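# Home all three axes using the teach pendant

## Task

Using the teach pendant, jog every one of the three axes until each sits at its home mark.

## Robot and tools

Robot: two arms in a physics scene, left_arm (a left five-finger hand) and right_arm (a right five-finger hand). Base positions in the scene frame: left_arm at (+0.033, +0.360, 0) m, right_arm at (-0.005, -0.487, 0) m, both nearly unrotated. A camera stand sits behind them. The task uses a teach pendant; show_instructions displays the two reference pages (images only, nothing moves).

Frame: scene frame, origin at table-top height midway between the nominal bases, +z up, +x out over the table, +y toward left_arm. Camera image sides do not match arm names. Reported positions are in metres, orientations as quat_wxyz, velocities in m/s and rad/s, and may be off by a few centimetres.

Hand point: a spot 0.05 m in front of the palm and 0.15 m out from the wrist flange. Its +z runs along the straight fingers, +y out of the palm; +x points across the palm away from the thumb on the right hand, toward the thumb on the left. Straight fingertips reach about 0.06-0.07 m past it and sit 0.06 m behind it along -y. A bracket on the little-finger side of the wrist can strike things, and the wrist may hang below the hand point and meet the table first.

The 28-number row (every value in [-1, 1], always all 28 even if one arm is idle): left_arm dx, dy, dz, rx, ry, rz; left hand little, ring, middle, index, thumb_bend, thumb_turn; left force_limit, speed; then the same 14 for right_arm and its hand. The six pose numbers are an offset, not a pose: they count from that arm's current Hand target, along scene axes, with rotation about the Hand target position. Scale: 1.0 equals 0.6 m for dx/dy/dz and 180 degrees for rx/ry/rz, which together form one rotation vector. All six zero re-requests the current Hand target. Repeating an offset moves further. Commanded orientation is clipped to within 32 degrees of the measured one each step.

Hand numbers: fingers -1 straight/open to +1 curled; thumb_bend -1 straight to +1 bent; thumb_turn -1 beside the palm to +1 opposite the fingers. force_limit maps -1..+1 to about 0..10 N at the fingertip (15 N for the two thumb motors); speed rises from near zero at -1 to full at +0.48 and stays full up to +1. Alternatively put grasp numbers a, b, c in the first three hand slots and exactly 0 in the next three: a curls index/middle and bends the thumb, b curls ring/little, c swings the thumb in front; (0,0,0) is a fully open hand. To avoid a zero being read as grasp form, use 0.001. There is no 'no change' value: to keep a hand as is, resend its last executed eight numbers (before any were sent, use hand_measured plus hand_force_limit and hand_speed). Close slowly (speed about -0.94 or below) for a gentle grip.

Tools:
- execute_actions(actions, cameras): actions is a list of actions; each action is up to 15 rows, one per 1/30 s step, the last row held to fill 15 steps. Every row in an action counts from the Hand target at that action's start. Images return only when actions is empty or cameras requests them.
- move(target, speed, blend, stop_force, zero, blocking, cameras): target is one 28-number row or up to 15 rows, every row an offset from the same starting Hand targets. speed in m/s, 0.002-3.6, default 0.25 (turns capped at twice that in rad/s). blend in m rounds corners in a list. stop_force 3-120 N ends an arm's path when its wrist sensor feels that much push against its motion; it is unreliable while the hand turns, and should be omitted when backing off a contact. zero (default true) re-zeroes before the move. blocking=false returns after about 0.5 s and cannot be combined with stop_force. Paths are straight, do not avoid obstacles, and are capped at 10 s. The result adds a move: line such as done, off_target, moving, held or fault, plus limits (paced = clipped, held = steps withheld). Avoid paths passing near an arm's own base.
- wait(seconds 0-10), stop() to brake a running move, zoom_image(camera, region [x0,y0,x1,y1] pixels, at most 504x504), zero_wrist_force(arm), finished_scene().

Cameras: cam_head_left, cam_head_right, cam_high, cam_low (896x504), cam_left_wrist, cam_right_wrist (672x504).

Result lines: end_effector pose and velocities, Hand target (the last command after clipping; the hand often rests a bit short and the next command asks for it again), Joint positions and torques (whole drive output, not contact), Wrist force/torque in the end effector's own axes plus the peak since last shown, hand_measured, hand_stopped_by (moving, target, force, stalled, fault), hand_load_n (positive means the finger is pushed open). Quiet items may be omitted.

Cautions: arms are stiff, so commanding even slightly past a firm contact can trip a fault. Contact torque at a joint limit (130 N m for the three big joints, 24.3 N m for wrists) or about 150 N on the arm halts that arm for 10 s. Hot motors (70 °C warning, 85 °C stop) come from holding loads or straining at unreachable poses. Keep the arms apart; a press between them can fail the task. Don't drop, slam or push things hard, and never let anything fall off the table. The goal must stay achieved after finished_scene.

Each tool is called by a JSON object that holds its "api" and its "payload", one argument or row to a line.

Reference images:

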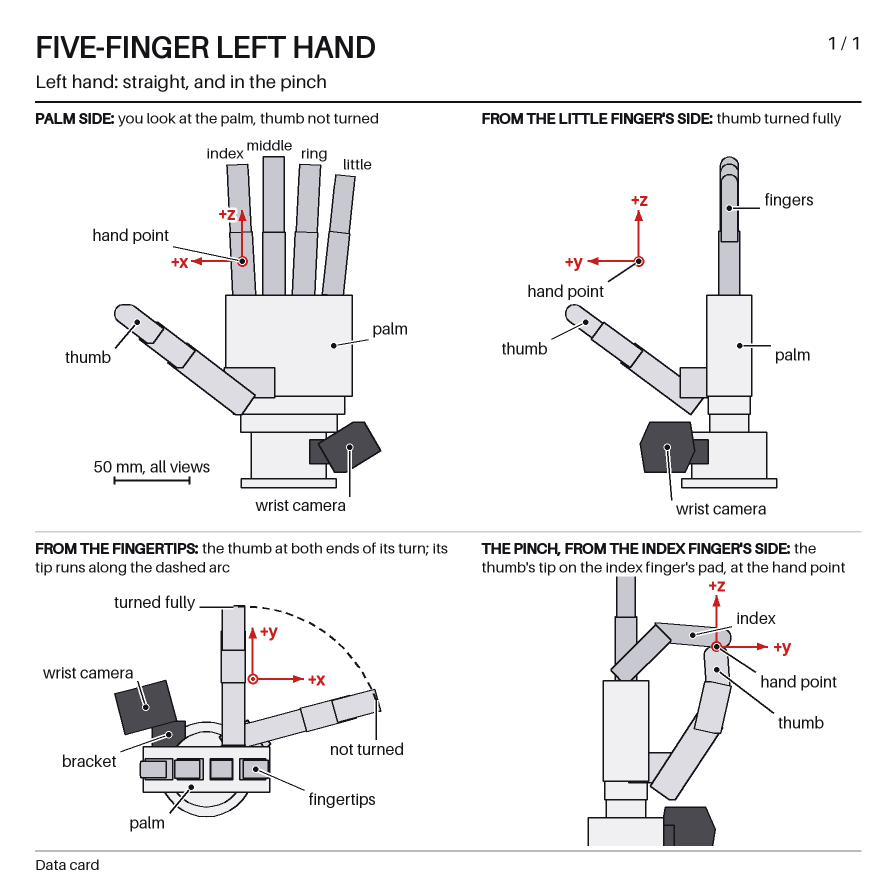

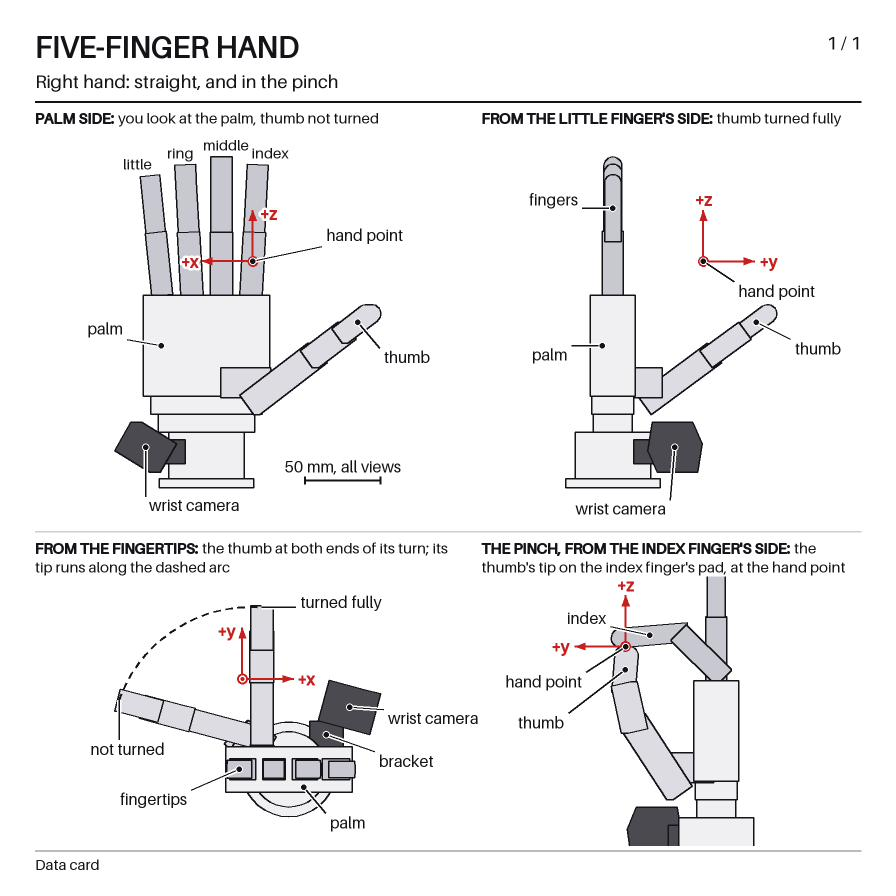

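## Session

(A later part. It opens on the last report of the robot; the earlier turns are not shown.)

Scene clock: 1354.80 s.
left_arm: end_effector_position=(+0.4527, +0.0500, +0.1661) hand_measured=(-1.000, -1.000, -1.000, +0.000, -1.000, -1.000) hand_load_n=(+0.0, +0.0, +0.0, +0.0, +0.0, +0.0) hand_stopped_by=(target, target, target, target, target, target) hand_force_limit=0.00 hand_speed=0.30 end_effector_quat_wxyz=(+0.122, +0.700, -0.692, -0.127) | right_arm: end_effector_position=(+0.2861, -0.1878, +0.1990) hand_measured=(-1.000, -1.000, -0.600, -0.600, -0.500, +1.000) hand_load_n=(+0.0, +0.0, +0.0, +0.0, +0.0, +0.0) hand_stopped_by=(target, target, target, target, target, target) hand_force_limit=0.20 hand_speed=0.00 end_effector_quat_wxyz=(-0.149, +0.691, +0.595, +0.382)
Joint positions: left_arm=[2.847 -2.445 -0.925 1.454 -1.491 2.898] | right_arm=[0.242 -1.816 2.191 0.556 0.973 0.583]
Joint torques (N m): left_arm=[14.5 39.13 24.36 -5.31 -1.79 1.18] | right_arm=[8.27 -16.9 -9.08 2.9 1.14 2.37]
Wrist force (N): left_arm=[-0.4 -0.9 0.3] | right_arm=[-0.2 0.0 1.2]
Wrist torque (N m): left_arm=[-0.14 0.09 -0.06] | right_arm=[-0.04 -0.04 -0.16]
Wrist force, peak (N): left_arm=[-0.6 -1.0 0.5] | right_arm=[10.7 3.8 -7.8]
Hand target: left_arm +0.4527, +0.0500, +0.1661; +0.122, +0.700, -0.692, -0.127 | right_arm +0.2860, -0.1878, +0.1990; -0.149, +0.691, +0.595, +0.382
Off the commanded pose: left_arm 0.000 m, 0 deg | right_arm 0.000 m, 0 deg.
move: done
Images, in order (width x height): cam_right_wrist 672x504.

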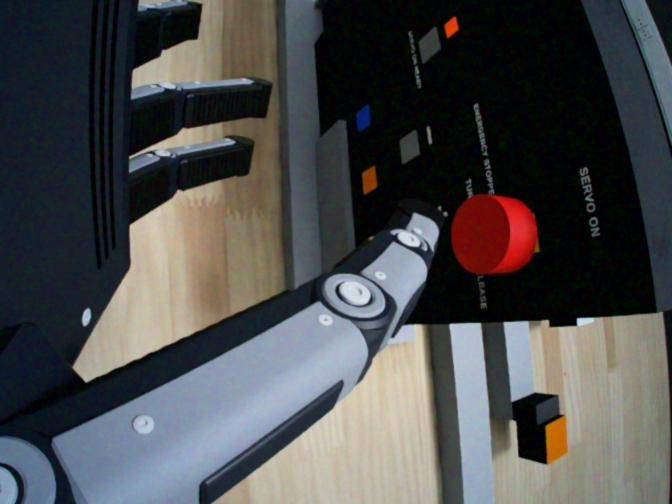

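{"api": "move", "payload": {
  "target": [
    [0,0,0,0,0,0,-1,-1,-1,0.0,-1,-1,0,0.3,0,0.1527,-0.0228,0.0833,0,0,-1,-1,-1,0.0,-1,-1,0.2,0.3],
    [0,0,0,0,0,0,-1,-1,-1,0.0,-1,-1,0,0.3,0.0813,0.1527,-0.0228,0.0833,0,0,-1,-1,-1,0.0,-1,-1,0.2,0.3]
  ],
  "speed": 0.2,
  "blend": [0.01,0],
  "cameras": ["cam_right_wrist"]
}}

{"api": "move", "payload": {
  "target": [0,0,0,0,0,0,-1,-1,-1,0.0,-1,-1,0,0.3,0.08,0,0,0,0,0,-1,-1,-1,0.0,-1,-1,0.2,0.3],
  "speed": 0.02,
  "stop_force": 7,
  "cameras": ["cam_right_wrist"]
}}

{"api": "move", "payload": {
  "target": [0,0,0,0,0,0,-1,-1,-1,0.0,-1,-1,0,0.3,-0.05,0,0,0,0,0,-1,-1,-1,0.0,-1,-1,0.2,0.3],
  "speed": 0.1,
  "cameras": ["cam_right_wrist"]
}}

Scene clock: 1367.13 s.
left_arm: end_effector_position=(+0.4527, +0.0500, +0.1661) hand_measured=(-1.000, -1.000, -1.000, +0.000, -1.000, -1.000) hand_load_n=(+0.0, +0.0, +0.0, +0.0, +0.0, +0.0) hand_stopped_by=(target, target, target, target, target, target) hand_force_limit=0.00 hand_speed=0.30 end_effector_quat_wxyz=(+0.122, +0.700, -0.692, -0.127) | right_arm: end_effector_position=(+0.3347, -0.0962, +0.1853) hand_measured=(-1.000, -1.000, -1.000, +0.000, -1.000, -1.000) hand_load_n=(+0.0, +0.0, +0.0, +0.0, +0.0, +0.0) hand_stopped_by=(target, target, target, target, target, target) hand_force_limit=0.20 hand_speed=0.30 end_effector_quat_wxyz=(-0.238, +0.666, +0.540, +0.457)
Joint positions: left_arm=[2.847 -2.445 -0.925 1.454 -1.491 2.898] | right_arm=[0.395 -1.618 2.119 0.141 0.903 0.937]
Joint torques (N m): left_arm=[12.12 37.59 23.69 -5.21 -1.91 1.04] | right_arm=[-8.76 -7.16 -23.69 -1.6 -2.33 -2.32]
Wrist force (N): left_arm=[-0.2 -0.9 0.4] | right_arm=[-0.2 -0.2 1.3]
Wrist torque (N m): left_arm=[-0.15 0.07 -0.05] | right_arm=[-0.10 -0.07 -0.09]
Wrist force, peak (N): left_arm=[-0.3 -1.1 0.6] | right_arm=[0.0 -1.6 1.3]
Hand target: left_arm +0.4527, +0.0500, +0.1661; +0.122, +0.700, -0.692, -0.127 | right_arm +0.3348, -0.0962, +0.1853; -0.238, +0.666, +0.540, +0.457
Off the commanded pose: left_arm 0.000 m, 0 deg | right_arm 0.000 m, 0 deg.
move: done
Images, in order (width x height): cam_right_wrist 672x504.

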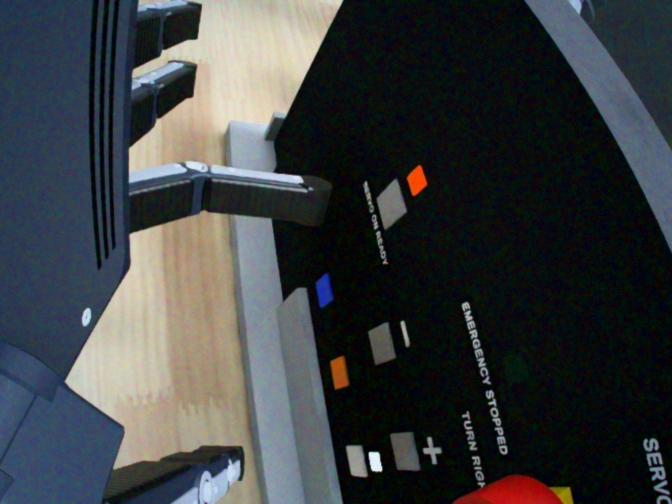

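Scene clock: 1370.10 s.
left_arm: end_effector_position=(+0.4527, +0.0500, +0.1661) hand_measured=(-1.000, -1.000, -1.000, +0.000, -1.000, -1.000) hand_load_n=(+0.0, -0.5, +0.0, +0.0, +0.0, +0.0) hand_stopped_by=(target, target, target, target, target, target) hand_force_limit=0.00 hand_speed=0.30 end_effector_quat_wxyz=(+0.122, +0.700, -0.692, -0.127) | right_arm: end_effector_position=(+0.3715, -0.0962, +0.1853) hand_measured=(-1.000, -1.000, -1.000, +0.000, -1.000, -1.000) hand_load_n=(+0.0, +0.0, -0.5, -0.5, +0.0, +0.0) hand_stopped_by=(target, target, target, target, target, target) hand_force_limit=0.20 hand_speed=0.30 end_effector_quat_wxyz=(-0.238, +0.666, +0.540, +0.457)
Joint positions: left_arm=[2.847 -2.445 -0.925 1.454 -1.491 2.898] | right_arm=[0.349 -1.545 2.051 0.159 0.866 0.9]
Joint torques (N m): left_arm=[13.17 38.77 23.58 -5.13 -1.94 1.12] | right_arm=[6.83 -26.83 -8.38 -2 2.06 2.48]
Wrist force (N): left_arm=[-0.2 -0.9 0.3] | right_arm=[1.4 -3.8 -0.3]
Wrist torque (N m): left_arm=[-0.13 0.07 -0.05] | right_arm=[-0.07 -0.04 -0.14]
Wrist force, peak (N): left_arm=[-0.4 -1.1 0.6] | right_arm=[2.7 -16.3 -4.7]
Hand target: left_arm +0.4527, +0.0500, +0.1661; +0.122, +0.700, -0.692, -0.127 | right_arm +0.3715, -0.0962, +0.1853; -0.238, +0.666, +0.540, +0.457 (not the last commanded pose)
Off the commanded pose: left_arm 0.000 m, 0 deg | right_arm 0.011 m, 0 deg.
move: contact (right_arm)
Images, in order (width x height): cam_right_wrist 672x504.

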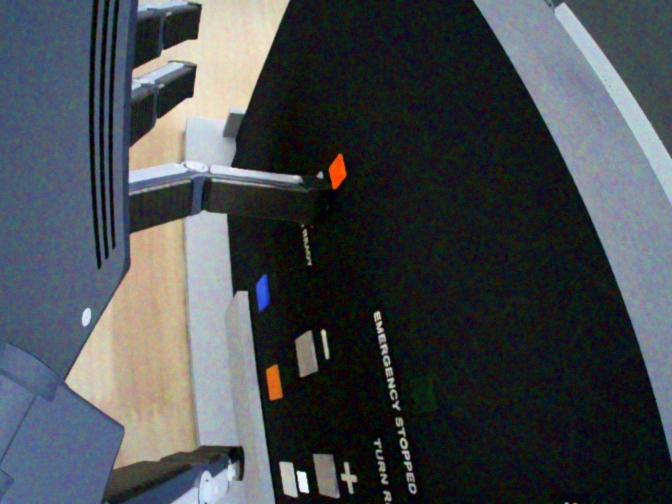

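Scene clock: 1371.03 s.
left_arm: end_effector_position=(+0.4527, +0.0500, +0.1661) hand_measured=(-1.000, -1.000, -1.000, +0.000, -1.000, -1.000) hand_load_n=(+0.0, +0.0, +0.0, +0.0, +0.0, +0.0) hand_stopped_by=(target, target, target, target, target, target) hand_force_limit=0.00 hand_speed=0.30 end_effector_quat_wxyz=(+0.122, +0.700, -0.692, -0.127) | right_arm: end_effector_position=(+0.3417, -0.0962, +0.1853) hand_measured=(-1.000, -1.000, -1.000, +0.000, -1.000, -1.000) hand_load_n=(+0.0, +0.0, +0.0, +0.0, +0.0, +0.0) hand_stopped_by=(target, target, target, target, target, target) hand_force_limit=0.20 hand_speed=0.30 end_effector_quat_wxyz=(-0.238, +0.666, +0.540, +0.457)
Joint positions: left_arm=[2.847 -2.445 -0.925 1.454 -1.491 2.898] | right_arm=[0.386 -1.604 2.106 0.144 0.896 0.929]
Joint torques (N m): left_arm=[11.46 39.67 23.22 -5.16 -2.06 1.17] | right_arm=[8.67 -24.87 -9.72 -1.41 1.22 2.44]
Wrist force (N): left_arm=[-0.1 -0.9 0.2] | right_arm=[-0.3 -0.1 1.1]
Wrist torque (N m): left_arm=[-0.13 0.05 -0.04] | right_arm=[-0.07 -0.05 -0.19]
Wrist force, peak (N): left_arm=[-0.4 -1.1 0.4] | right_arm=[0.7 -3.7 -0.5]
Hand target: left_arm +0.4527, +0.0500, +0.1661; +0.122, +0.700, -0.692, -0.127 | right_arm +0.3415, -0.0962, +0.1853; -0.238, +0.666, +0.540, +0.457
Off the commanded pose: left_arm 0.000 m, 0 deg | right_arm 0.000 m, 0 deg.
move: done
Images, in order (width x height): cam_right_wrist 672x504.

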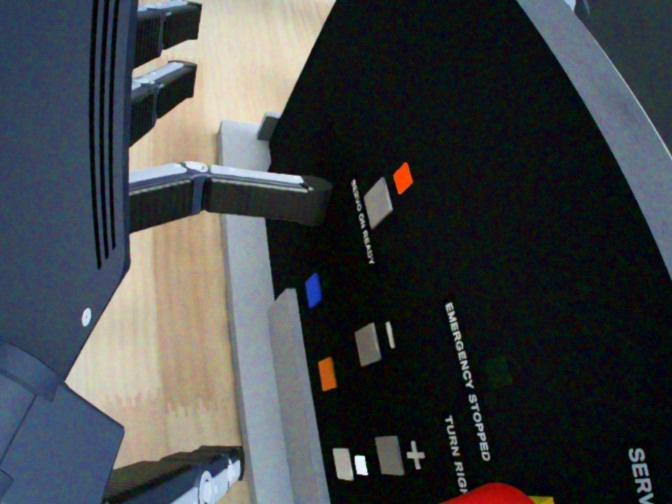

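{"api": "move", "payload": {
  "target": [-0.0115,0,0,0,0,0,-1,-1,-1,0.0,-1,-1,0,0.3,0,0,0,0,0,0,-1,-1,-1,0.0,-1,-1,0.2,0.3],
  "speed": 0.02,
  "cameras": ["cam_right_wrist"]
}}

{"api": "move", "payload": {
  "target": [-0.001,0,0,0,0,0,-1,-1,-1,0.0,-1,-1,0,0.3,0,0,0,0,0,0,-1,-1,-1,0.0,-1,-1,0.2,0.3],
  "speed": 0.02,
  "cameras": ["cam_right_wrist"]
}}

{"api": "move", "payload": {
  "target": [-0.001,0,0,0,0,0,-1,-1,-1,0.0,-1,-1,0,0.3,0,0,0,0,0,0,-1,-1,-1,0.0,-1,-1,0.2,0.3],
  "speed": 0.02,
  "cameras": ["cam_right_wrist"]
}}

{"api": "move", "payload": {
  "target": [-0.001,0,0,0,0,0,-1,-1,-1,0.0,-1,-1,0,0.3,0,0,0,0,0,0,-1,-1,-1,0.0,-1,-1,0.2,0.3],
  "speed": 0.02,
  "cameras": ["cam_right_wrist"]
}}

{"api": "move", "payload": {
  "target": [-0.001,0,0,0,0,0,-1,-1,-1,0.0,-1,-1,0,0.3,0,0,0,0,0,0,-1,-1,-1,0.0,-1,-1,0.2,0.3],
  "speed": 0.02,
  "cameras": ["cam_right_wrist"]
}}

Scene clock: 1381.43 s.
left_arm: end_effector_position=(+0.4458, +0.0500, +0.1661) hand_measured=(-1.000, -1.000, -1.000, +0.000, -1.000, -1.000) hand_load_n=(+0.0, +0.0, +0.0, +0.5, +0.0, +0.0) hand_stopped_by=(target, target, target, target, target, target) hand_force_limit=0.00 hand_speed=0.30 end_effector_quat_wxyz=(+0.122, +0.700, -0.692, -0.127) | right_arm: end_effector_position=(+0.3415, -0.0962, +0.1853) hand_measured=(-1.000, -1.000, -1.000, +0.000, -1.000, -1.000) hand_load_n=(+0.0, +0.0, +0.0, +0.0, +0.0, +0.0) hand_stopped_by=(target, target, target, target, target, target) hand_force_limit=0.20 hand_speed=0.30 end_effector_quat_wxyz=(-0.238, +0.666, +0.540, +0.457)
Joint positions: left_arm=[2.844 -2.427 -0.957 1.469 -1.49 2.895] | right_arm=[0.386 -1.605 2.107 0.144 0.896 0.93]
Joint torques (N m): left_arm=[-13.72 57.24 9.91 -0.61 2.93 -2.05] | right_arm=[8.59 -24.92 -7.87 -1.46 1.23 2.47]
Wrist force (N): left_arm=[-1.3 -3.9 0.0] | right_arm=[-0.4 0.1 1.1]
Wrist torque (N m): left_arm=[-0.15 0.04 0.13] | right_arm=[-0.05 -0.05 -0.18]
Wrist force, peak (N): left_arm=[-1.3 -3.9 0.0] | right_arm=[-0.4 0.0 1.5]
Hand target: left_arm +0.4458, +0.0500, +0.1661; +0.122, +0.700, -0.692, -0.127 | right_arm +0.3415, -0.0962, +0.1853; -0.238, +0.666, +0.540, +0.457
Off the commanded pose: left_arm 0.000 m, 0 deg | right_arm 0.000 m, 0 deg.
move: done
Images, in order (width x height): cam_right_wrist 672x504.

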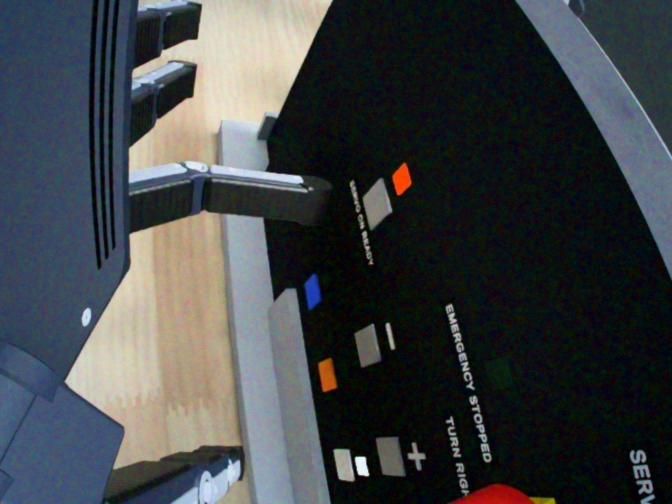

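Scene clock: 1382.13 s.
left_arm: end_effector_position=(+0.4452, +0.0500, +0.1661) hand_measured=(-1.000, -1.000, -1.000, +0.000, -1.000, -1.000) hand_load_n=(+0.0, +0.0, +0.0, +0.5, +0.0, +0.0) hand_stopped_by=(target, target, target, target, target, target) hand_force_limit=0.00 hand_speed=0.30 end_effector_quat_wxyz=(+0.122, +0.700, -0.692, -0.127) | right_arm: end_effector_position=(+0.3415, -0.0962, +0.1853) hand_measured=(-1.000, -1.000, -1.000, +0.000, -1.000, -1.000) hand_load_n=(+0.0, +0.0, +0.0, +0.0, +0.0, +0.0) hand_stopped_by=(target, target, target, target, target, target) hand_force_limit=0.20 hand_speed=0.30 end_effector_quat_wxyz=(-0.238, +0.666, +0.540, +0.457)
Joint positions: left_arm=[2.844 -2.426 -0.96 1.47 -1.49 2.895] | right_arm=[0.386 -1.605 2.107 0.144 0.896 0.93]
Joint torques (N m): left_arm=[-14.5 56.14 8.53 -0.26 3.06 -1.94] | right_arm=[8.45 -24.7 -7.71 -1.49 1.16 2.42]
Wrist force (N): left_arm=[-1.2 -4.0 -0.6] | right_arm=[-0.4 0.0 1.2]
Wrist torque (N m): left_arm=[-0.15 0.01 0.14] | right_arm=[-0.06 -0.03 -0.19]
Wrist force, peak (N): left_arm=[-1.7 -4.2 -1.2] | right_arm=[-0.3 0.0 1.3]
Hand target: left_arm +0.4452, +0.0500, +0.1661; +0.122, +0.700, -0.692, -0.127 | right_arm +0.3415, -0.0962, +0.1853; -0.238, +0.666, +0.540, +0.457
Off the commanded pose: left_arm 0.000 m, 0 deg | right_arm 0.000 m, 0 deg.
move: done
Images, in order (width x height): cam_right_wrist 672x504.

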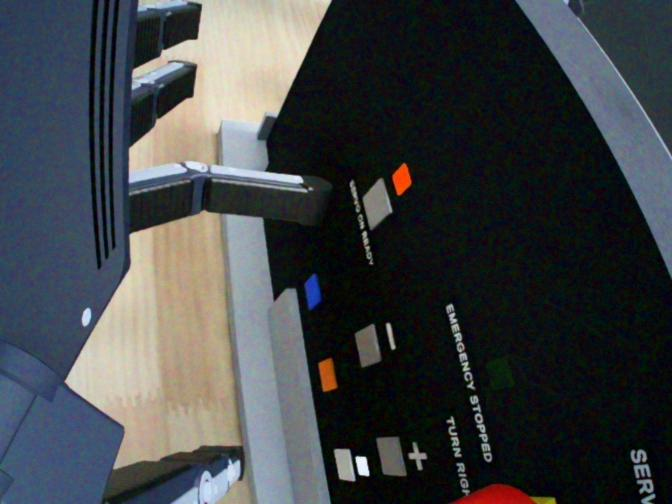

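Scene clock: 1382.83 s.
left_arm: end_effector_position=(+0.4446, +0.0500, +0.1661) hand_measured=(-1.000, -1.000, -1.000, +0.000, -1.000, -1.000) hand_load_n=(+0.0, +0.0, +0.0, +0.5, -0.5, +0.0) hand_stopped_by=(target, target, target, target, target, target) hand_force_limit=0.00 hand_speed=0.30 end_effector_quat_wxyz=(+0.122, +0.700, -0.692, -0.127) | right_arm: end_effector_position=(+0.3415, -0.0962, +0.1853) hand_measured=(-1.000, -1.000, -1.000, +0.000, -1.000, -1.000) hand_load_n=(+0.0, +0.0, +0.0, +0.0, +0.0, +0.5) hand_stopped_by=(target, target, target, target, target, target) hand_force_limit=0.20 hand_speed=0.30 end_effector_quat_wxyz=(-0.238, +0.666, +0.540, +0.457)
Joint positions: left_arm=[2.844 -2.424 -0.963 1.472 -1.489 2.894] | right_arm=[0.386 -1.605 2.107 0.144 0.896 0.93]
Joint torques (N m): left_arm=[-14.7 56.66 9.31 -0.62 2.95 -1.88] | right_arm=[8.83 -25 -8.18 -1.54 1.11 2.35]
Wrist force (N): left_arm=[-1.6 -4.4 -1.0] | right_arm=[-0.5 0.0 1.0]
Wrist torque (N m): left_arm=[-0.13 0.04 0.13] | right_arm=[-0.06 -0.03 -0.19]
Wrist force, peak (N): left_arm=[-1.9 -4.5 -1.1] | right_arm=[-0.4 -0.1 1.3]
Hand target: left_arm +0.4446, +0.0500, +0.1661; +0.122, +0.700, -0.692, -0.127 | right_arm +0.3415, -0.0962, +0.1853; -0.238, +0.666, +0.540, +0.457
Off the commanded pose: left_arm 0.000 m, 0 deg | right_arm 0.000 m, 0 deg.
move: done
Images, in order (width x height): cam_right_wrist 672x504.

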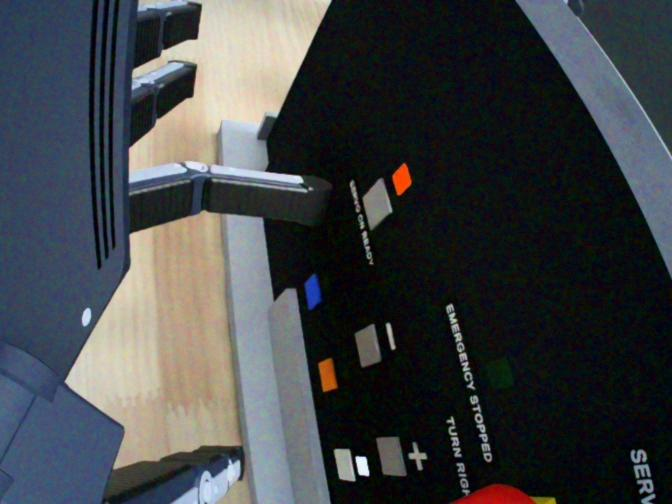

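Scene clock: 1383.53 s.
left_arm: end_effector_position=(+0.4440, +0.0500, +0.1661) hand_measured=(-1.000, -1.000, -1.000, +0.000, -1.000, -1.000) hand_load_n=(+0.0, +0.0, +0.0, +0.5, +0.0, +0.0) hand_stopped_by=(target, target, target, target, target, target) hand_force_limit=0.00 hand_speed=0.30 end_effector_quat_wxyz=(+0.122, +0.700, -0.692, -0.127) | right_arm: end_effector_position=(+0.3415, -0.0962, +0.1853) hand_measured=(-1.000, -1.000, -1.000, +0.000, -1.000, -1.000) hand_load_n=(+0.0, +0.0, +0.0, +0.0, +0.0, +0.0) hand_stopped_by=(target, target, target, target, target, target) hand_force_limit=0.20 hand_speed=0.30 end_effector_quat_wxyz=(-0.238, +0.666, +0.540, +0.457)
Joint positions: left_arm=[2.843 -2.423 -0.966 1.473 -1.489 2.894] | right_arm=[0.386 -1.605 2.107 0.144 0.896 0.93]
Joint torques (N m): left_arm=[-15.05 54.86 9.74 -0.84 2.98 -1.77] | right_arm=[8.48 -25.03 -7.71 -1.4 1.15 2.46]
Wrist force (N): left_arm=[-1.7 -5.1 -0.6] | right_arm=[-0.3 -0.2 1.1]
Wrist torque (N m): left_arm=[-0.14 0.02 0.14] | right_arm=[-0.08 -0.06 -0.19]
Wrist force, peak (N): left_arm=[-2.0 -5.0 -1.1] | right_arm=[-0.2 -0.2 1.3]
Hand target: left_arm +0.4440, +0.0500, +0.1661; +0.122, +0.700, -0.692, -0.127 | right_arm +0.3415, -0.0962, +0.1853; -0.238, +0.666, +0.540, +0.457
Off the commanded pose: left_arm 0.000 m, 0 deg | right_arm 0.000 m, 0 deg.
move: done
Images, in order (width x height): cam_right_wrist 672x504.

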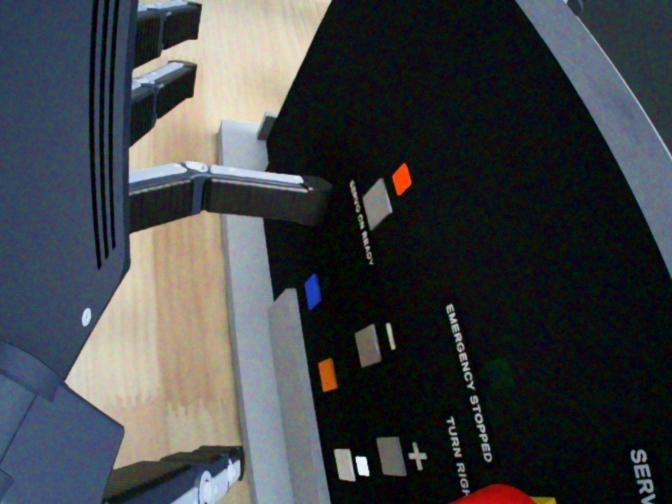

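Scene clock: 1384.23 s.
left_arm: end_effector_position=(+0.4434, +0.0500, +0.1661) hand_measured=(-1.000, -1.000, -1.000, +0.000, -1.000, -1.000) hand_load_n=(+0.0, +0.0, +0.0, +0.5, +0.0, +0.0) hand_stopped_by=(target, target, target, target, target, target) hand_force_limit=0.00 hand_speed=0.30 end_effector_quat_wxyz=(+0.122, +0.700, -0.692, -0.127) | right_arm: end_effector_position=(+0.3415, -0.0962, +0.1853) hand_measured=(-1.000, -1.000, -1.000, +0.000, -1.000, -1.000) hand_load_n=(+0.0, +0.0, -0.5, +0.0, +0.0, +0.0) hand_stopped_by=(target, target, target, target, target, target) hand_force_limit=0.20 hand_speed=0.30 end_effector_quat_wxyz=(-0.238, +0.666, +0.540, +0.457)
Joint positions: left_arm=[2.843 -2.421 -0.969 1.474 -1.489 2.894] | right_arm=[0.386 -1.605 2.107 0.144 0.896 0.93]
Joint torques (N m): left_arm=[-14.67 55.62 7.63 -0.66 2.9 -1.99] | right_arm=[8.27 -25.32 -8.16 -1.6 1.18 2.41]
Wrist force (N): left_arm=[-2.2 -5.5 -1.6] | right_arm=[-0.2 -0.1 1.4]
Wrist torque (N m): left_arm=[-0.12 0.04 0.13] | right_arm=[-0.10 -0.07 -0.18]
Wrist force, peak (N): left_arm=[-2.1 -5.5 -1.7] | right_arm=[-0.6 0.0 1.3]
Hand target: left_arm +0.4434, +0.0500, +0.1661; +0.122, +0.700, -0.692, -0.127 | right_arm +0.3415, -0.0962, +0.1853; -0.238, +0.666, +0.540, +0.457
Off the commanded pose: left_arm 0.000 m, 0 deg | right_arm 0.000 m, 0 deg.
move: done
Images, in order (width x height): cam_right_wrist 672x504.

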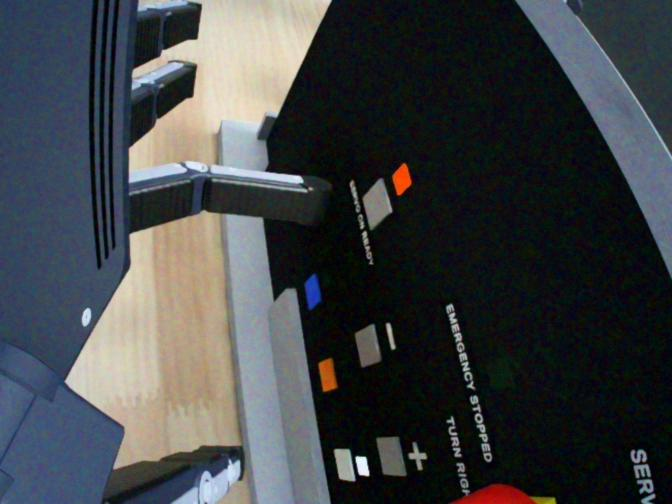

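{"api": "move", "payload": {
  "target": [-0.001,0,0,0,0,0,-1,-1,-1,0.0,-1,-1,0,0.3,0,0,0,0,0,0,-1,-1,-1,0.0,-1,-1,0.2,0.3],
  "speed": 0.02,
  "cameras": ["cam_right_wrist"]
}}

{"api": "move", "payload": {
  "target": [-0.001,0,0,0,0,0,-1,-1,-1,0.0,-1,-1,0,0.3,0,0,0,0,0,0,-1,-1,-1,0.0,-1,-1,0.2,0.3],
  "speed": 0.02,
  "cameras": ["cam_right_wrist", "cam_left_wrist"]
}}

Scene clock: 1390.23 s.
left_arm: end_effector_position=(+0.4428, +0.0500, +0.1661) hand_measured=(-1.000, -1.000, -1.000, +0.000, -1.000, -1.000) hand_load_n=(+0.0, +0.0, +0.0, +0.0, +0.0, +0.0) hand_stopped_by=(target, target, target, target, target, target) hand_force_limit=0.00 hand_speed=0.30 end_effector_quat_wxyz=(+0.122, +0.700, -0.692, -0.127) | right_arm: end_effector_position=(+0.3415, -0.0962, +0.1853) hand_measured=(-1.000, -1.000, -1.000, +0.000, -1.000, -1.000) hand_load_n=(+0.0, +0.0, +0.0, +0.0, +0.0, +0.0) hand_stopped_by=(target, target, target, target, target, target) hand_force_limit=0.20 hand_speed=0.30 end_effector_quat_wxyz=(-0.238, +0.666, +0.540, +0.457)
Joint positions: left_arm=[2.843 -2.42 -0.972 1.475 -1.489 2.894] | right_arm=[0.386 -1.605 2.107 0.144 0.896 0.93]
Joint torques (N m): left_arm=[-17.1 55.34 6.21 -1.5 3.37 -1.66] | right_arm=[8.51 -25.53 -8.16 -1.45 1.12 2.33]
Wrist force (N): left_arm=[-2.3 -11.9 -3.2] | right_arm=[-0.5 -0.1 1.4]
Wrist torque (N m): left_arm=[-0.12 0.03 0.16] | right_arm=[-0.08 -0.03 -0.19]
Wrist force, peak (N): left_arm=[-2.4 -11.9 -3.9] | right_arm=[-0.3 0.1 1.5]
Hand target: left_arm +0.4428, +0.0500, +0.1661; +0.122, +0.700, -0.692, -0.127 | right_arm +0.3415, -0.0962, +0.1853; -0.238, +0.666, +0.540, +0.457
Off the commanded pose: left_arm 0.000 m, 0 deg | right_arm 0.000 m, 0 deg.
move: done
Images, in order (width x height): cam_right_wrist 672x504.

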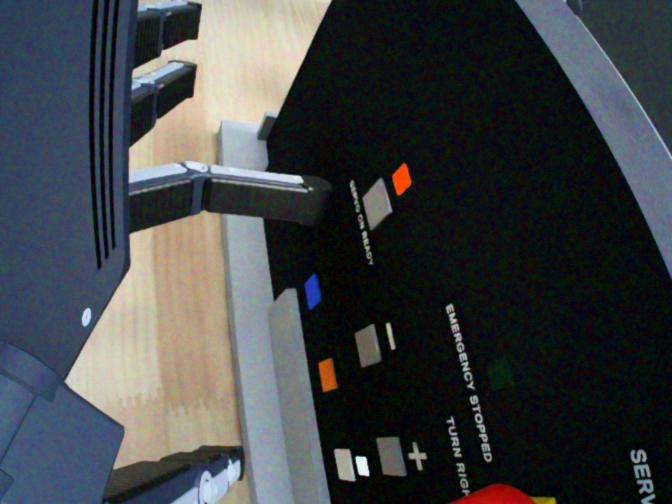

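Scene clock: 1390.93 s.
left_arm: end_effector_position=(+0.4422, +0.0500, +0.1661) hand_measured=(-1.000, -1.000, -1.000, +0.000, -1.000, -1.000) hand_load_n=(+0.0, +0.0, +0.0, -1.5, +0.0, +0.0) hand_stopped_by=(target, target, target, target, target, target) hand_force_limit=0.00 hand_speed=0.30 end_effector_quat_wxyz=(+0.122, +0.700, -0.692, -0.127) | right_arm: end_effector_position=(+0.3415, -0.0962, +0.1853) hand_measured=(-1.000, -1.000, -1.000, +0.000, -1.000, -1.000) hand_load_n=(+0.0, +0.0, +0.0, +0.0, +0.0, +0.5) hand_stopped_by=(target, target, target, target, target, target) hand_force_limit=0.20 hand_speed=0.30 end_effector_quat_wxyz=(-0.238, +0.666, +0.540, +0.457)
Joint positions: left_arm=[2.843 -2.418 -0.974 1.477 -1.489 2.894] | right_arm=[0.386 -1.605 2.107 0.144 0.896 0.93]
Joint torques (N m): left_arm=[-17.8 54.39 4.82 -2.61 3.69 -1.36] | right_arm=[8.07 -25.16 -7.84 -1.54 1.13 2.43]
Wrist force (N): left_arm=[-2.0 -17.7 -7.2] | right_arm=[-0.5 0.0 1.1]
Wrist torque (N m): left_arm=[-0.11 -0.01 0.20] | right_arm=[-0.06 -0.02 -0.20]
Wrist force, peak (N): left_arm=[-2.0 -17.7 -7.2] | right_arm=[-0.5 -0.2 1.3]
Hand target: left_arm +0.4422, +0.0500, +0.1661; +0.122, +0.700, -0.692, -0.127 | right_arm +0.3415, -0.0962, +0.1853; -0.238, +0.666, +0.540, +0.457
Off the commanded pose: left_arm 0.000 m, 0 deg | right_arm 0.000 m, 0 deg.
move: done
Images, in order (width x height): cam_left_wrist 672x504, cam_right_wrist 672x504.

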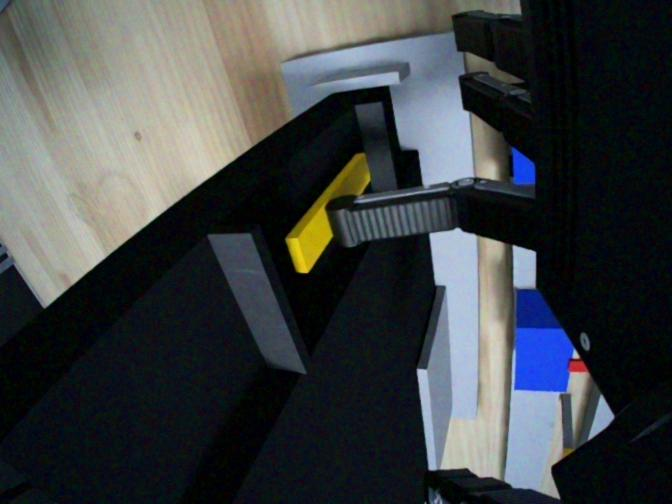

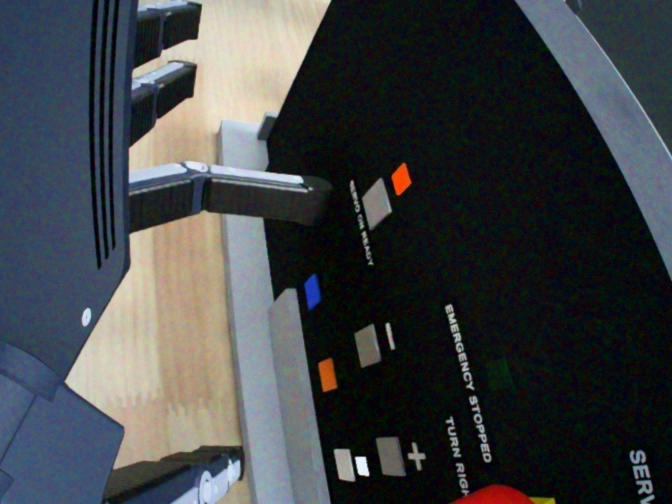

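{"api": "move", "payload": {
  "target": [0.0037,0,0,0,0,0,-1,-1,-1,0.0,-1,-1,0,0.3,0,0,0,0,0,0,-1,-1,-1,0.0,-1,-1,0.2,0.3],
  "speed": 0.02
}}

{"api": "move", "payload": {
  "target": [0,0,0,0,0,0,-1,-1,-1,0.0,-1,-1,0,0.3,0.08,0,0,0,0,0,-1,-1,-1,0.0,-1,-1,0.2,0.3],
  "speed": 0.03,
  "stop_force": 7,
  "cameras": ["cam_right_wrist"]
}}

{"api": "move", "payload": {
  "target": [0,0,0,0,0,0,-1,-1,-1,0.0,-1,-1,0,0.3,-0.05,0,0,0,0,0,-1,-1,-1,0.0,-1,-1,0.2,0.3],
  "speed": 0.1,
  "cameras": ["cam_right_wrist"]
}}

Scene clock: 1400.57 s.
left_arm: end_effector_position=(+0.4443, +0.0500, +0.1661) hand_measured=(-1.000, -1.000, -1.000, +0.000, -1.000, -1.000) hand_load_n=(+0.0, +0.0, +0.0, +0.5, +0.0, +0.0) hand_stopped_by=(target, target, target, target, target, target) hand_force_limit=0.00 hand_speed=0.30 end_effector_quat_wxyz=(+0.122, +0.700, -0.692, -0.127) | right_arm: end_effector_position=(+0.3415, -0.0962, +0.1853) hand_measured=(-1.000, -1.000, -1.000, +0.000, -1.000, -1.000) hand_load_n=(+0.0, +0.0, +0.0, +0.0, +0.0, +0.0) hand_stopped_by=(target, target, target, target, target, target) hand_force_limit=0.20 hand_speed=0.30 end_effector_quat_wxyz=(-0.238, +0.666, +0.540, +0.457)
Joint positions: left_arm=[2.844 -2.424 -0.964 1.472 -1.489 2.894] | right_arm=[0.386 -1.605 2.107 0.144 0.896 0.93]
Joint torques (N m): left_arm=[11.73 34.53 22.76 -6.11 -1.86 1.69] | right_arm=[8.73 -25.06 -8.42 -1.5 1.15 2.3]
Wrist force (N): left_arm=[-1.5 -5.2 -1.4] | right_arm=[-0.4 -0.1 1.0]
Wrist torque (N m): left_arm=[-0.18 0.10 -0.02] | right_arm=[-0.07 -0.02 -0.20]
Wrist force, peak (N): left_arm=[-2.2 -18.1 -7.2] | right_arm=[-0.6 0.1 1.4]
Hand target: left_arm +0.4444, +0.0500, +0.1661; +0.122, +0.700, -0.692, -0.127 | right_arm +0.3415, -0.0962, +0.1853; -0.238, +0.666, +0.540, +0.457
Off the commanded pose: left_arm 0.000 m, 0 deg | right_arm 0.000 m, 0 deg.
move: done

Scene clock: 1402.67 s.
left_arm: end_effector_position=(+0.4444, +0.0501, +0.1661) hand_measured=(-1.000, -1.000, -1.000, +0.000, -1.000, -1.000) hand_load_n=(+0.0, +0.0, +0.0, +0.5, +0.0, +0.0) hand_stopped_by=(target, target, target, target, target, target) hand_force_limit=0.00 hand_speed=0.30 end_effector_quat_wxyz=(+0.122, +0.700, -0.692, -0.127) | right_arm: end_effector_position=(+0.3690, -0.0962, +0.1853) hand_measured=(-1.000, -1.000, -1.000, +0.000, -1.000, -1.000) hand_load_n=(+0.0, +0.0, +0.0, +0.0, +0.0, +0.0) hand_stopped_by=(target, target, target, target, target, target) hand_force_limit=0.20 hand_speed=0.30 end_effector_quat_wxyz=(-0.238, +0.666, +0.540, +0.457)
Joint positions: left_arm=[2.844 -2.424 -0.964 1.472 -1.489 2.894] | right_arm=[0.351 -1.55 2.055 0.158 0.868 0.902]
Joint torques (N m): left_arm=[4.6 37.35 14.24 -5.76 -0.6 1.82] | right_arm=[6.84 -27.47 -10.22 -1.92 1.4 2.4]
Wrist force (N): left_arm=[-0.8 -5.4 -1.4] | right_arm=[-0.8 -4.2 -0.6]
Wrist torque (N m): left_arm=[-0.20 0.10 -0.02] | right_arm=[-0.06 -0.07 -0.18]
Wrist force, peak (N): left_arm=[-0.9 -9.0 -2.5] | right_arm=[1.1 -12.8 -4.2]
Hand target: left_arm +0.4444, +0.0500, +0.1661; +0.122, +0.700, -0.692, -0.127 | right_arm +0.3690, -0.0962, +0.1853; -0.238, +0.666, +0.540, +0.457 (not the last commanded pose)
Off the commanded pose: left_arm 0.000 m, 0 deg | right_arm 0.021 m, 0 deg.
move: contact (right_arm)
Images, in order (width x height): cam_right_wrist 672x504.

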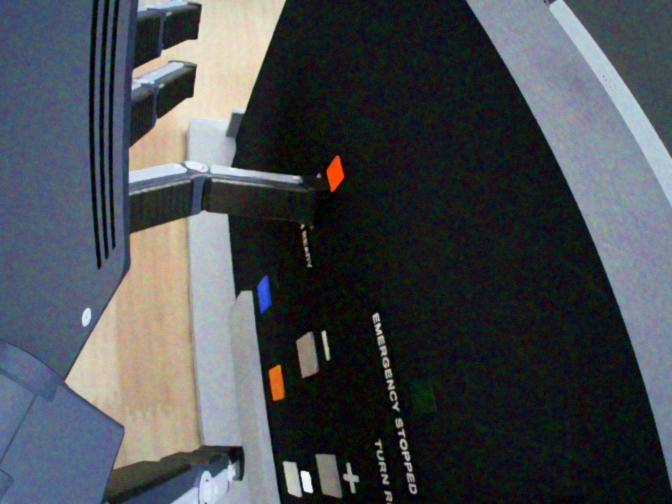

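Scene clock: 1403.60 s.
left_arm: end_effector_position=(+0.4444, +0.0501, +0.1661) hand_measured=(-1.000, -1.000, -1.000, +0.000, -1.000, -1.000) hand_load_n=(+0.0, +0.0, +0.0, +1.0, +0.0, +0.0) hand_stopped_by=(target, target, target, target, target, target) hand_force_limit=0.00 hand_speed=0.30 end_effector_quat_wxyz=(+0.122, +0.700, -0.692, -0.127) | right_arm: end_effector_position=(+0.3392, -0.0962, +0.1853) hand_measured=(-1.000, -1.000, -1.000, +0.000, -1.000, -1.000) hand_load_n=(+0.0, +0.0, +0.0, +0.0, +0.0, +0.0) hand_stopped_by=(target, target, target, target, target, target) hand_force_limit=0.20 hand_speed=0.30 end_effector_quat_wxyz=(-0.238, +0.666, +0.540, +0.457)
Joint positions: left_arm=[2.844 -2.424 -0.964 1.472 -1.489 2.894] | right_arm=[0.389 -1.609 2.111 0.143 0.898 0.932]
Joint torques (N m): left_arm=[-1.75 37.92 10.6 -6.13 0.53 1.72] | right_arm=[8.37 -25.86 -6.5 -1.59 1.31 2.49]
Wrist force (N): left_arm=[-0.9 -5.4 -0.7] | right_arm=[-0.4 0.0 1.1]
Wrist torque (N m): left_arm=[-0.23 0.10 -0.01] | right_arm=[-0.06 -0.05 -0.19]
Wrist force, peak (N): left_arm=[-0.9 -5.5 -1.1] | right_arm=[-1.4 -4.4 -0.5]
Hand target: left_arm +0.4444, +0.0500, +0.1661; +0.122, +0.700, -0.692, -0.127 | right_arm +0.3390, -0.0962, +0.1853; -0.238, +0.666, +0.540, +0.457
Off the commanded pose: left_arm 0.000 m, 0 deg | right_arm 0.000 m, 0 deg.
move: done
Images, in order (width x height): cam_right_wrist 672x504.

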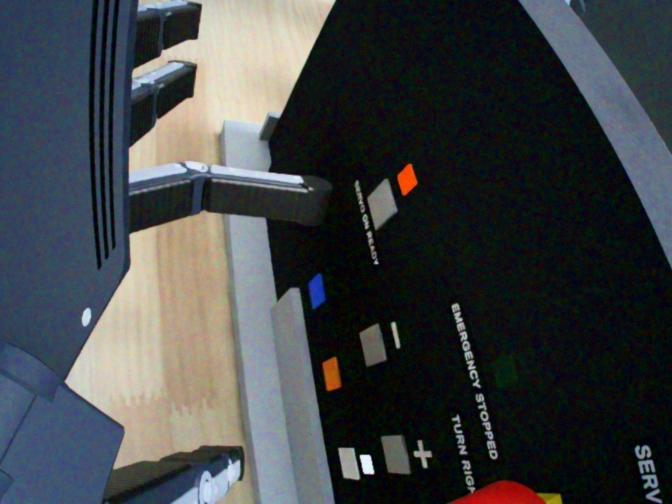

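{"api": "zoom_image", "payload": {
  "camera": "cam_right_wrist",
  "region": [420, 290, 672, 504]
}}

{"api": "zoom_image", "payload": {
  "camera": "cam_right_wrist",
  "region": [340, 140, 500, 300]
}}

Scaled by 2.000 from the camera's 672x504 image, which has a finer 960x720 frame.

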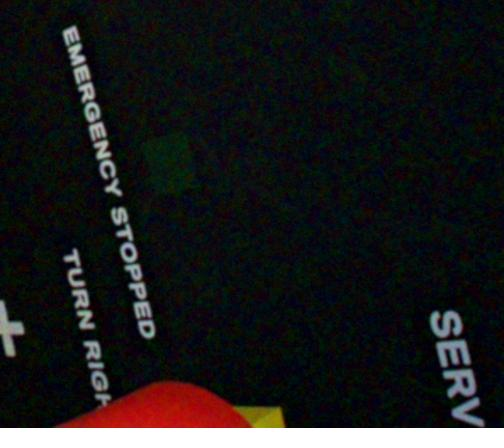

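Scaled by 3.150 from the camera's 672x504 image, which has a finer 960x720 frame.

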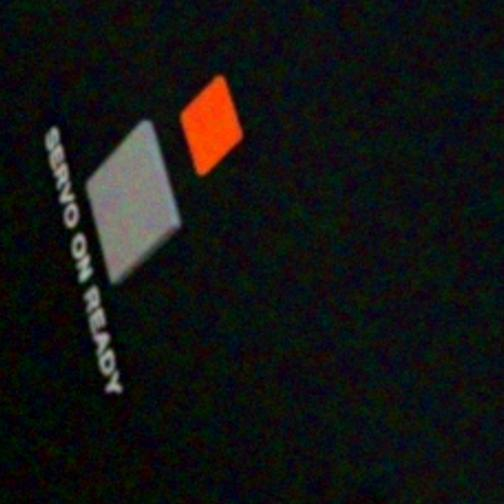

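{"api": "move", "payload": {
  "target": [0,0,0,0,0,0,-1,-1,-1,0.0,-1,-1,0,0.3,-0.07,-0.12,0.05,0,0,0,-1,-1,-1,0.0,-1,-1,0.2,0.3],
  "speed": 0.2,
  "cameras": ["cam_right_wrist", "cam_head_right"]
}}

{"api": "zoom_image", "payload": {
  "camera": "cam_right_wrist",
  "region": [380, 100, 672, 392]
}}

Scene clock: 1458.70 s.
left_arm: end_effector_position=(+0.4444, +0.0500, +0.1661) hand_measured=(-1.000, -1.000, -1.000, +0.000, -1.000, -1.000) hand_load_n=(+0.0, +0.0, +0.0, +1.0, +0.0, +0.0) hand_stopped_by=(target, target, target, target, target, target) hand_force_limit=0.00 hand_speed=0.30 end_effector_quat_wxyz=(+0.122, +0.700, -0.692, -0.127) | right_arm: end_effector_position=(+0.2971, -0.1682, +0.2153) hand_measured=(-1.000, -1.000, -1.000, +0.000, -1.000, -1.000) hand_load_n=(+0.0, +0.0, +0.0, +0.0, +0.0, +0.0) hand_stopped_by=(target, target, target, target, target, target) hand_force_limit=0.20 hand_speed=0.30 end_effector_quat_wxyz=(-0.238, +0.666, +0.540, +0.457)
Joint positions: left_arm=[2.844 -2.424 -0.964 1.472 -1.489 2.894] | right_arm=[0.116 -1.844 2.25 0.418 0.695 0.677]
Joint torques (N m): left_arm=[-8.2 40.43 9.87 -6.03 1.98 1.91] | right_arm=[-9.61 -15.94 -8.52 2.8 -2.64 -2.58]
Wrist force (N): left_arm=[-1.0 -5.3 -0.9] | right_arm=[-0.5 -0.3 1.3]
Wrist torque (N m): left_arm=[-0.20 0.11 -0.02] | right_arm=[-0.08 -0.01 -0.07]
Wrist force, peak (N): left_arm=[-0.9 -5.4 -1.3] | right_arm=[-0.5 0.2 2.1]
Hand target: left_arm +0.4444, +0.0500, +0.1661; +0.122, +0.700, -0.692, -0.127 | right_arm +0.2970, -0.1682, +0.2153; -0.238, +0.666, +0.540, +0.457
Off the commanded pose: left_arm 0.000 m, 0 deg | right_arm 0.000 m, 0 deg.
move: done
Images, in order (width x height): cam_head_right 896x504, cam_right_wrist 672x504.

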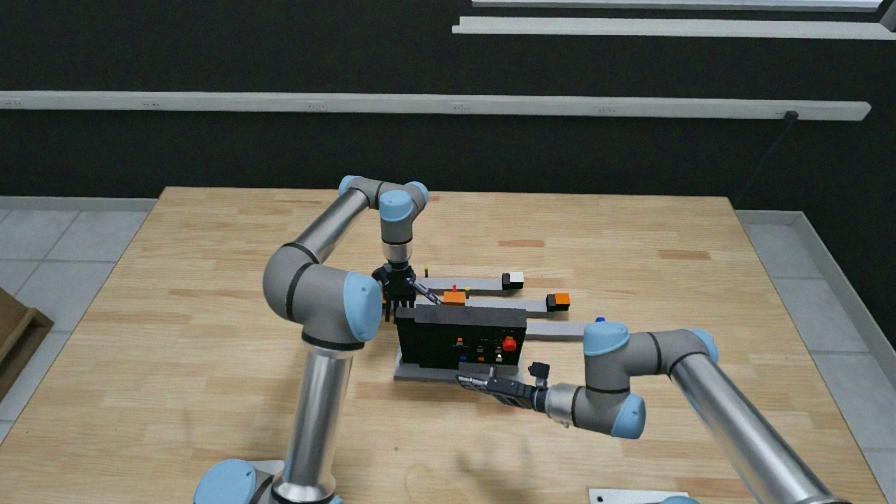

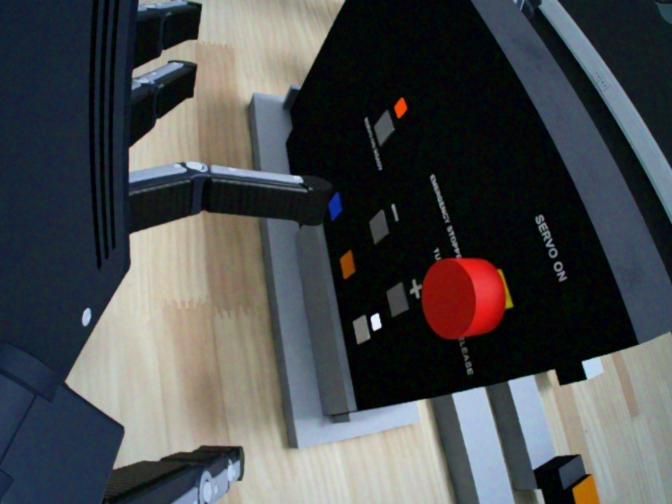

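Scaled by 1.726 from the camera's 672x504 image, which has a finer 960x720 frame.

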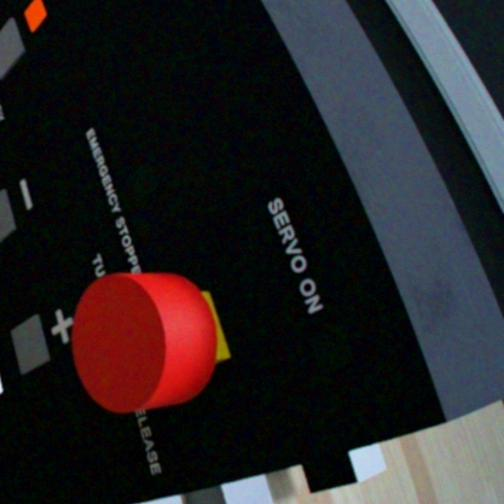

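{"api": "zoom_image", "payload": {
  "camera": "cam_right_wrist",
  "region": [500, 200, 640, 360]
}}

{"api": "zoom_image", "payload": {
  "camera": "cam_right_wrist",
  "region": [420, 160, 520, 260]
}}

Scaled by 3.150 from the camera's 672x504 image, which has a finer 960x720 frame.

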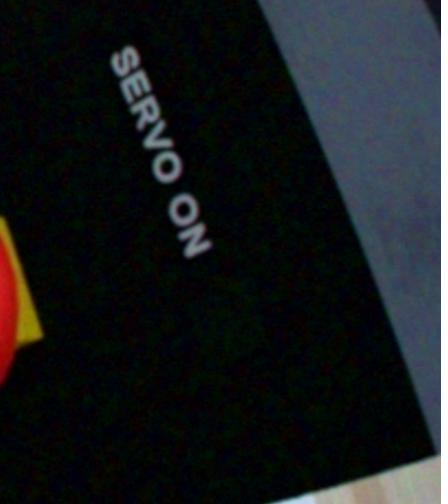

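Scaled by 5.040 from the camera's 672x504 image, which has a finer 960x720 frame.

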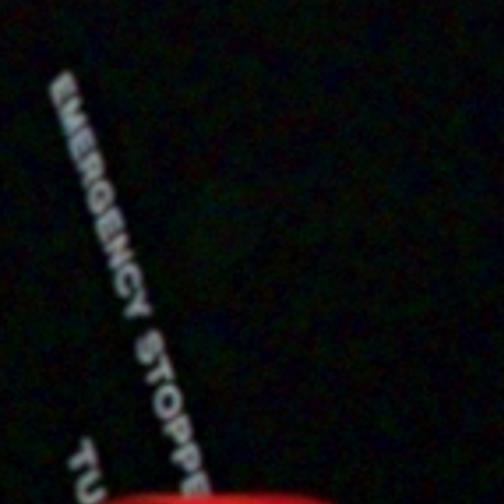

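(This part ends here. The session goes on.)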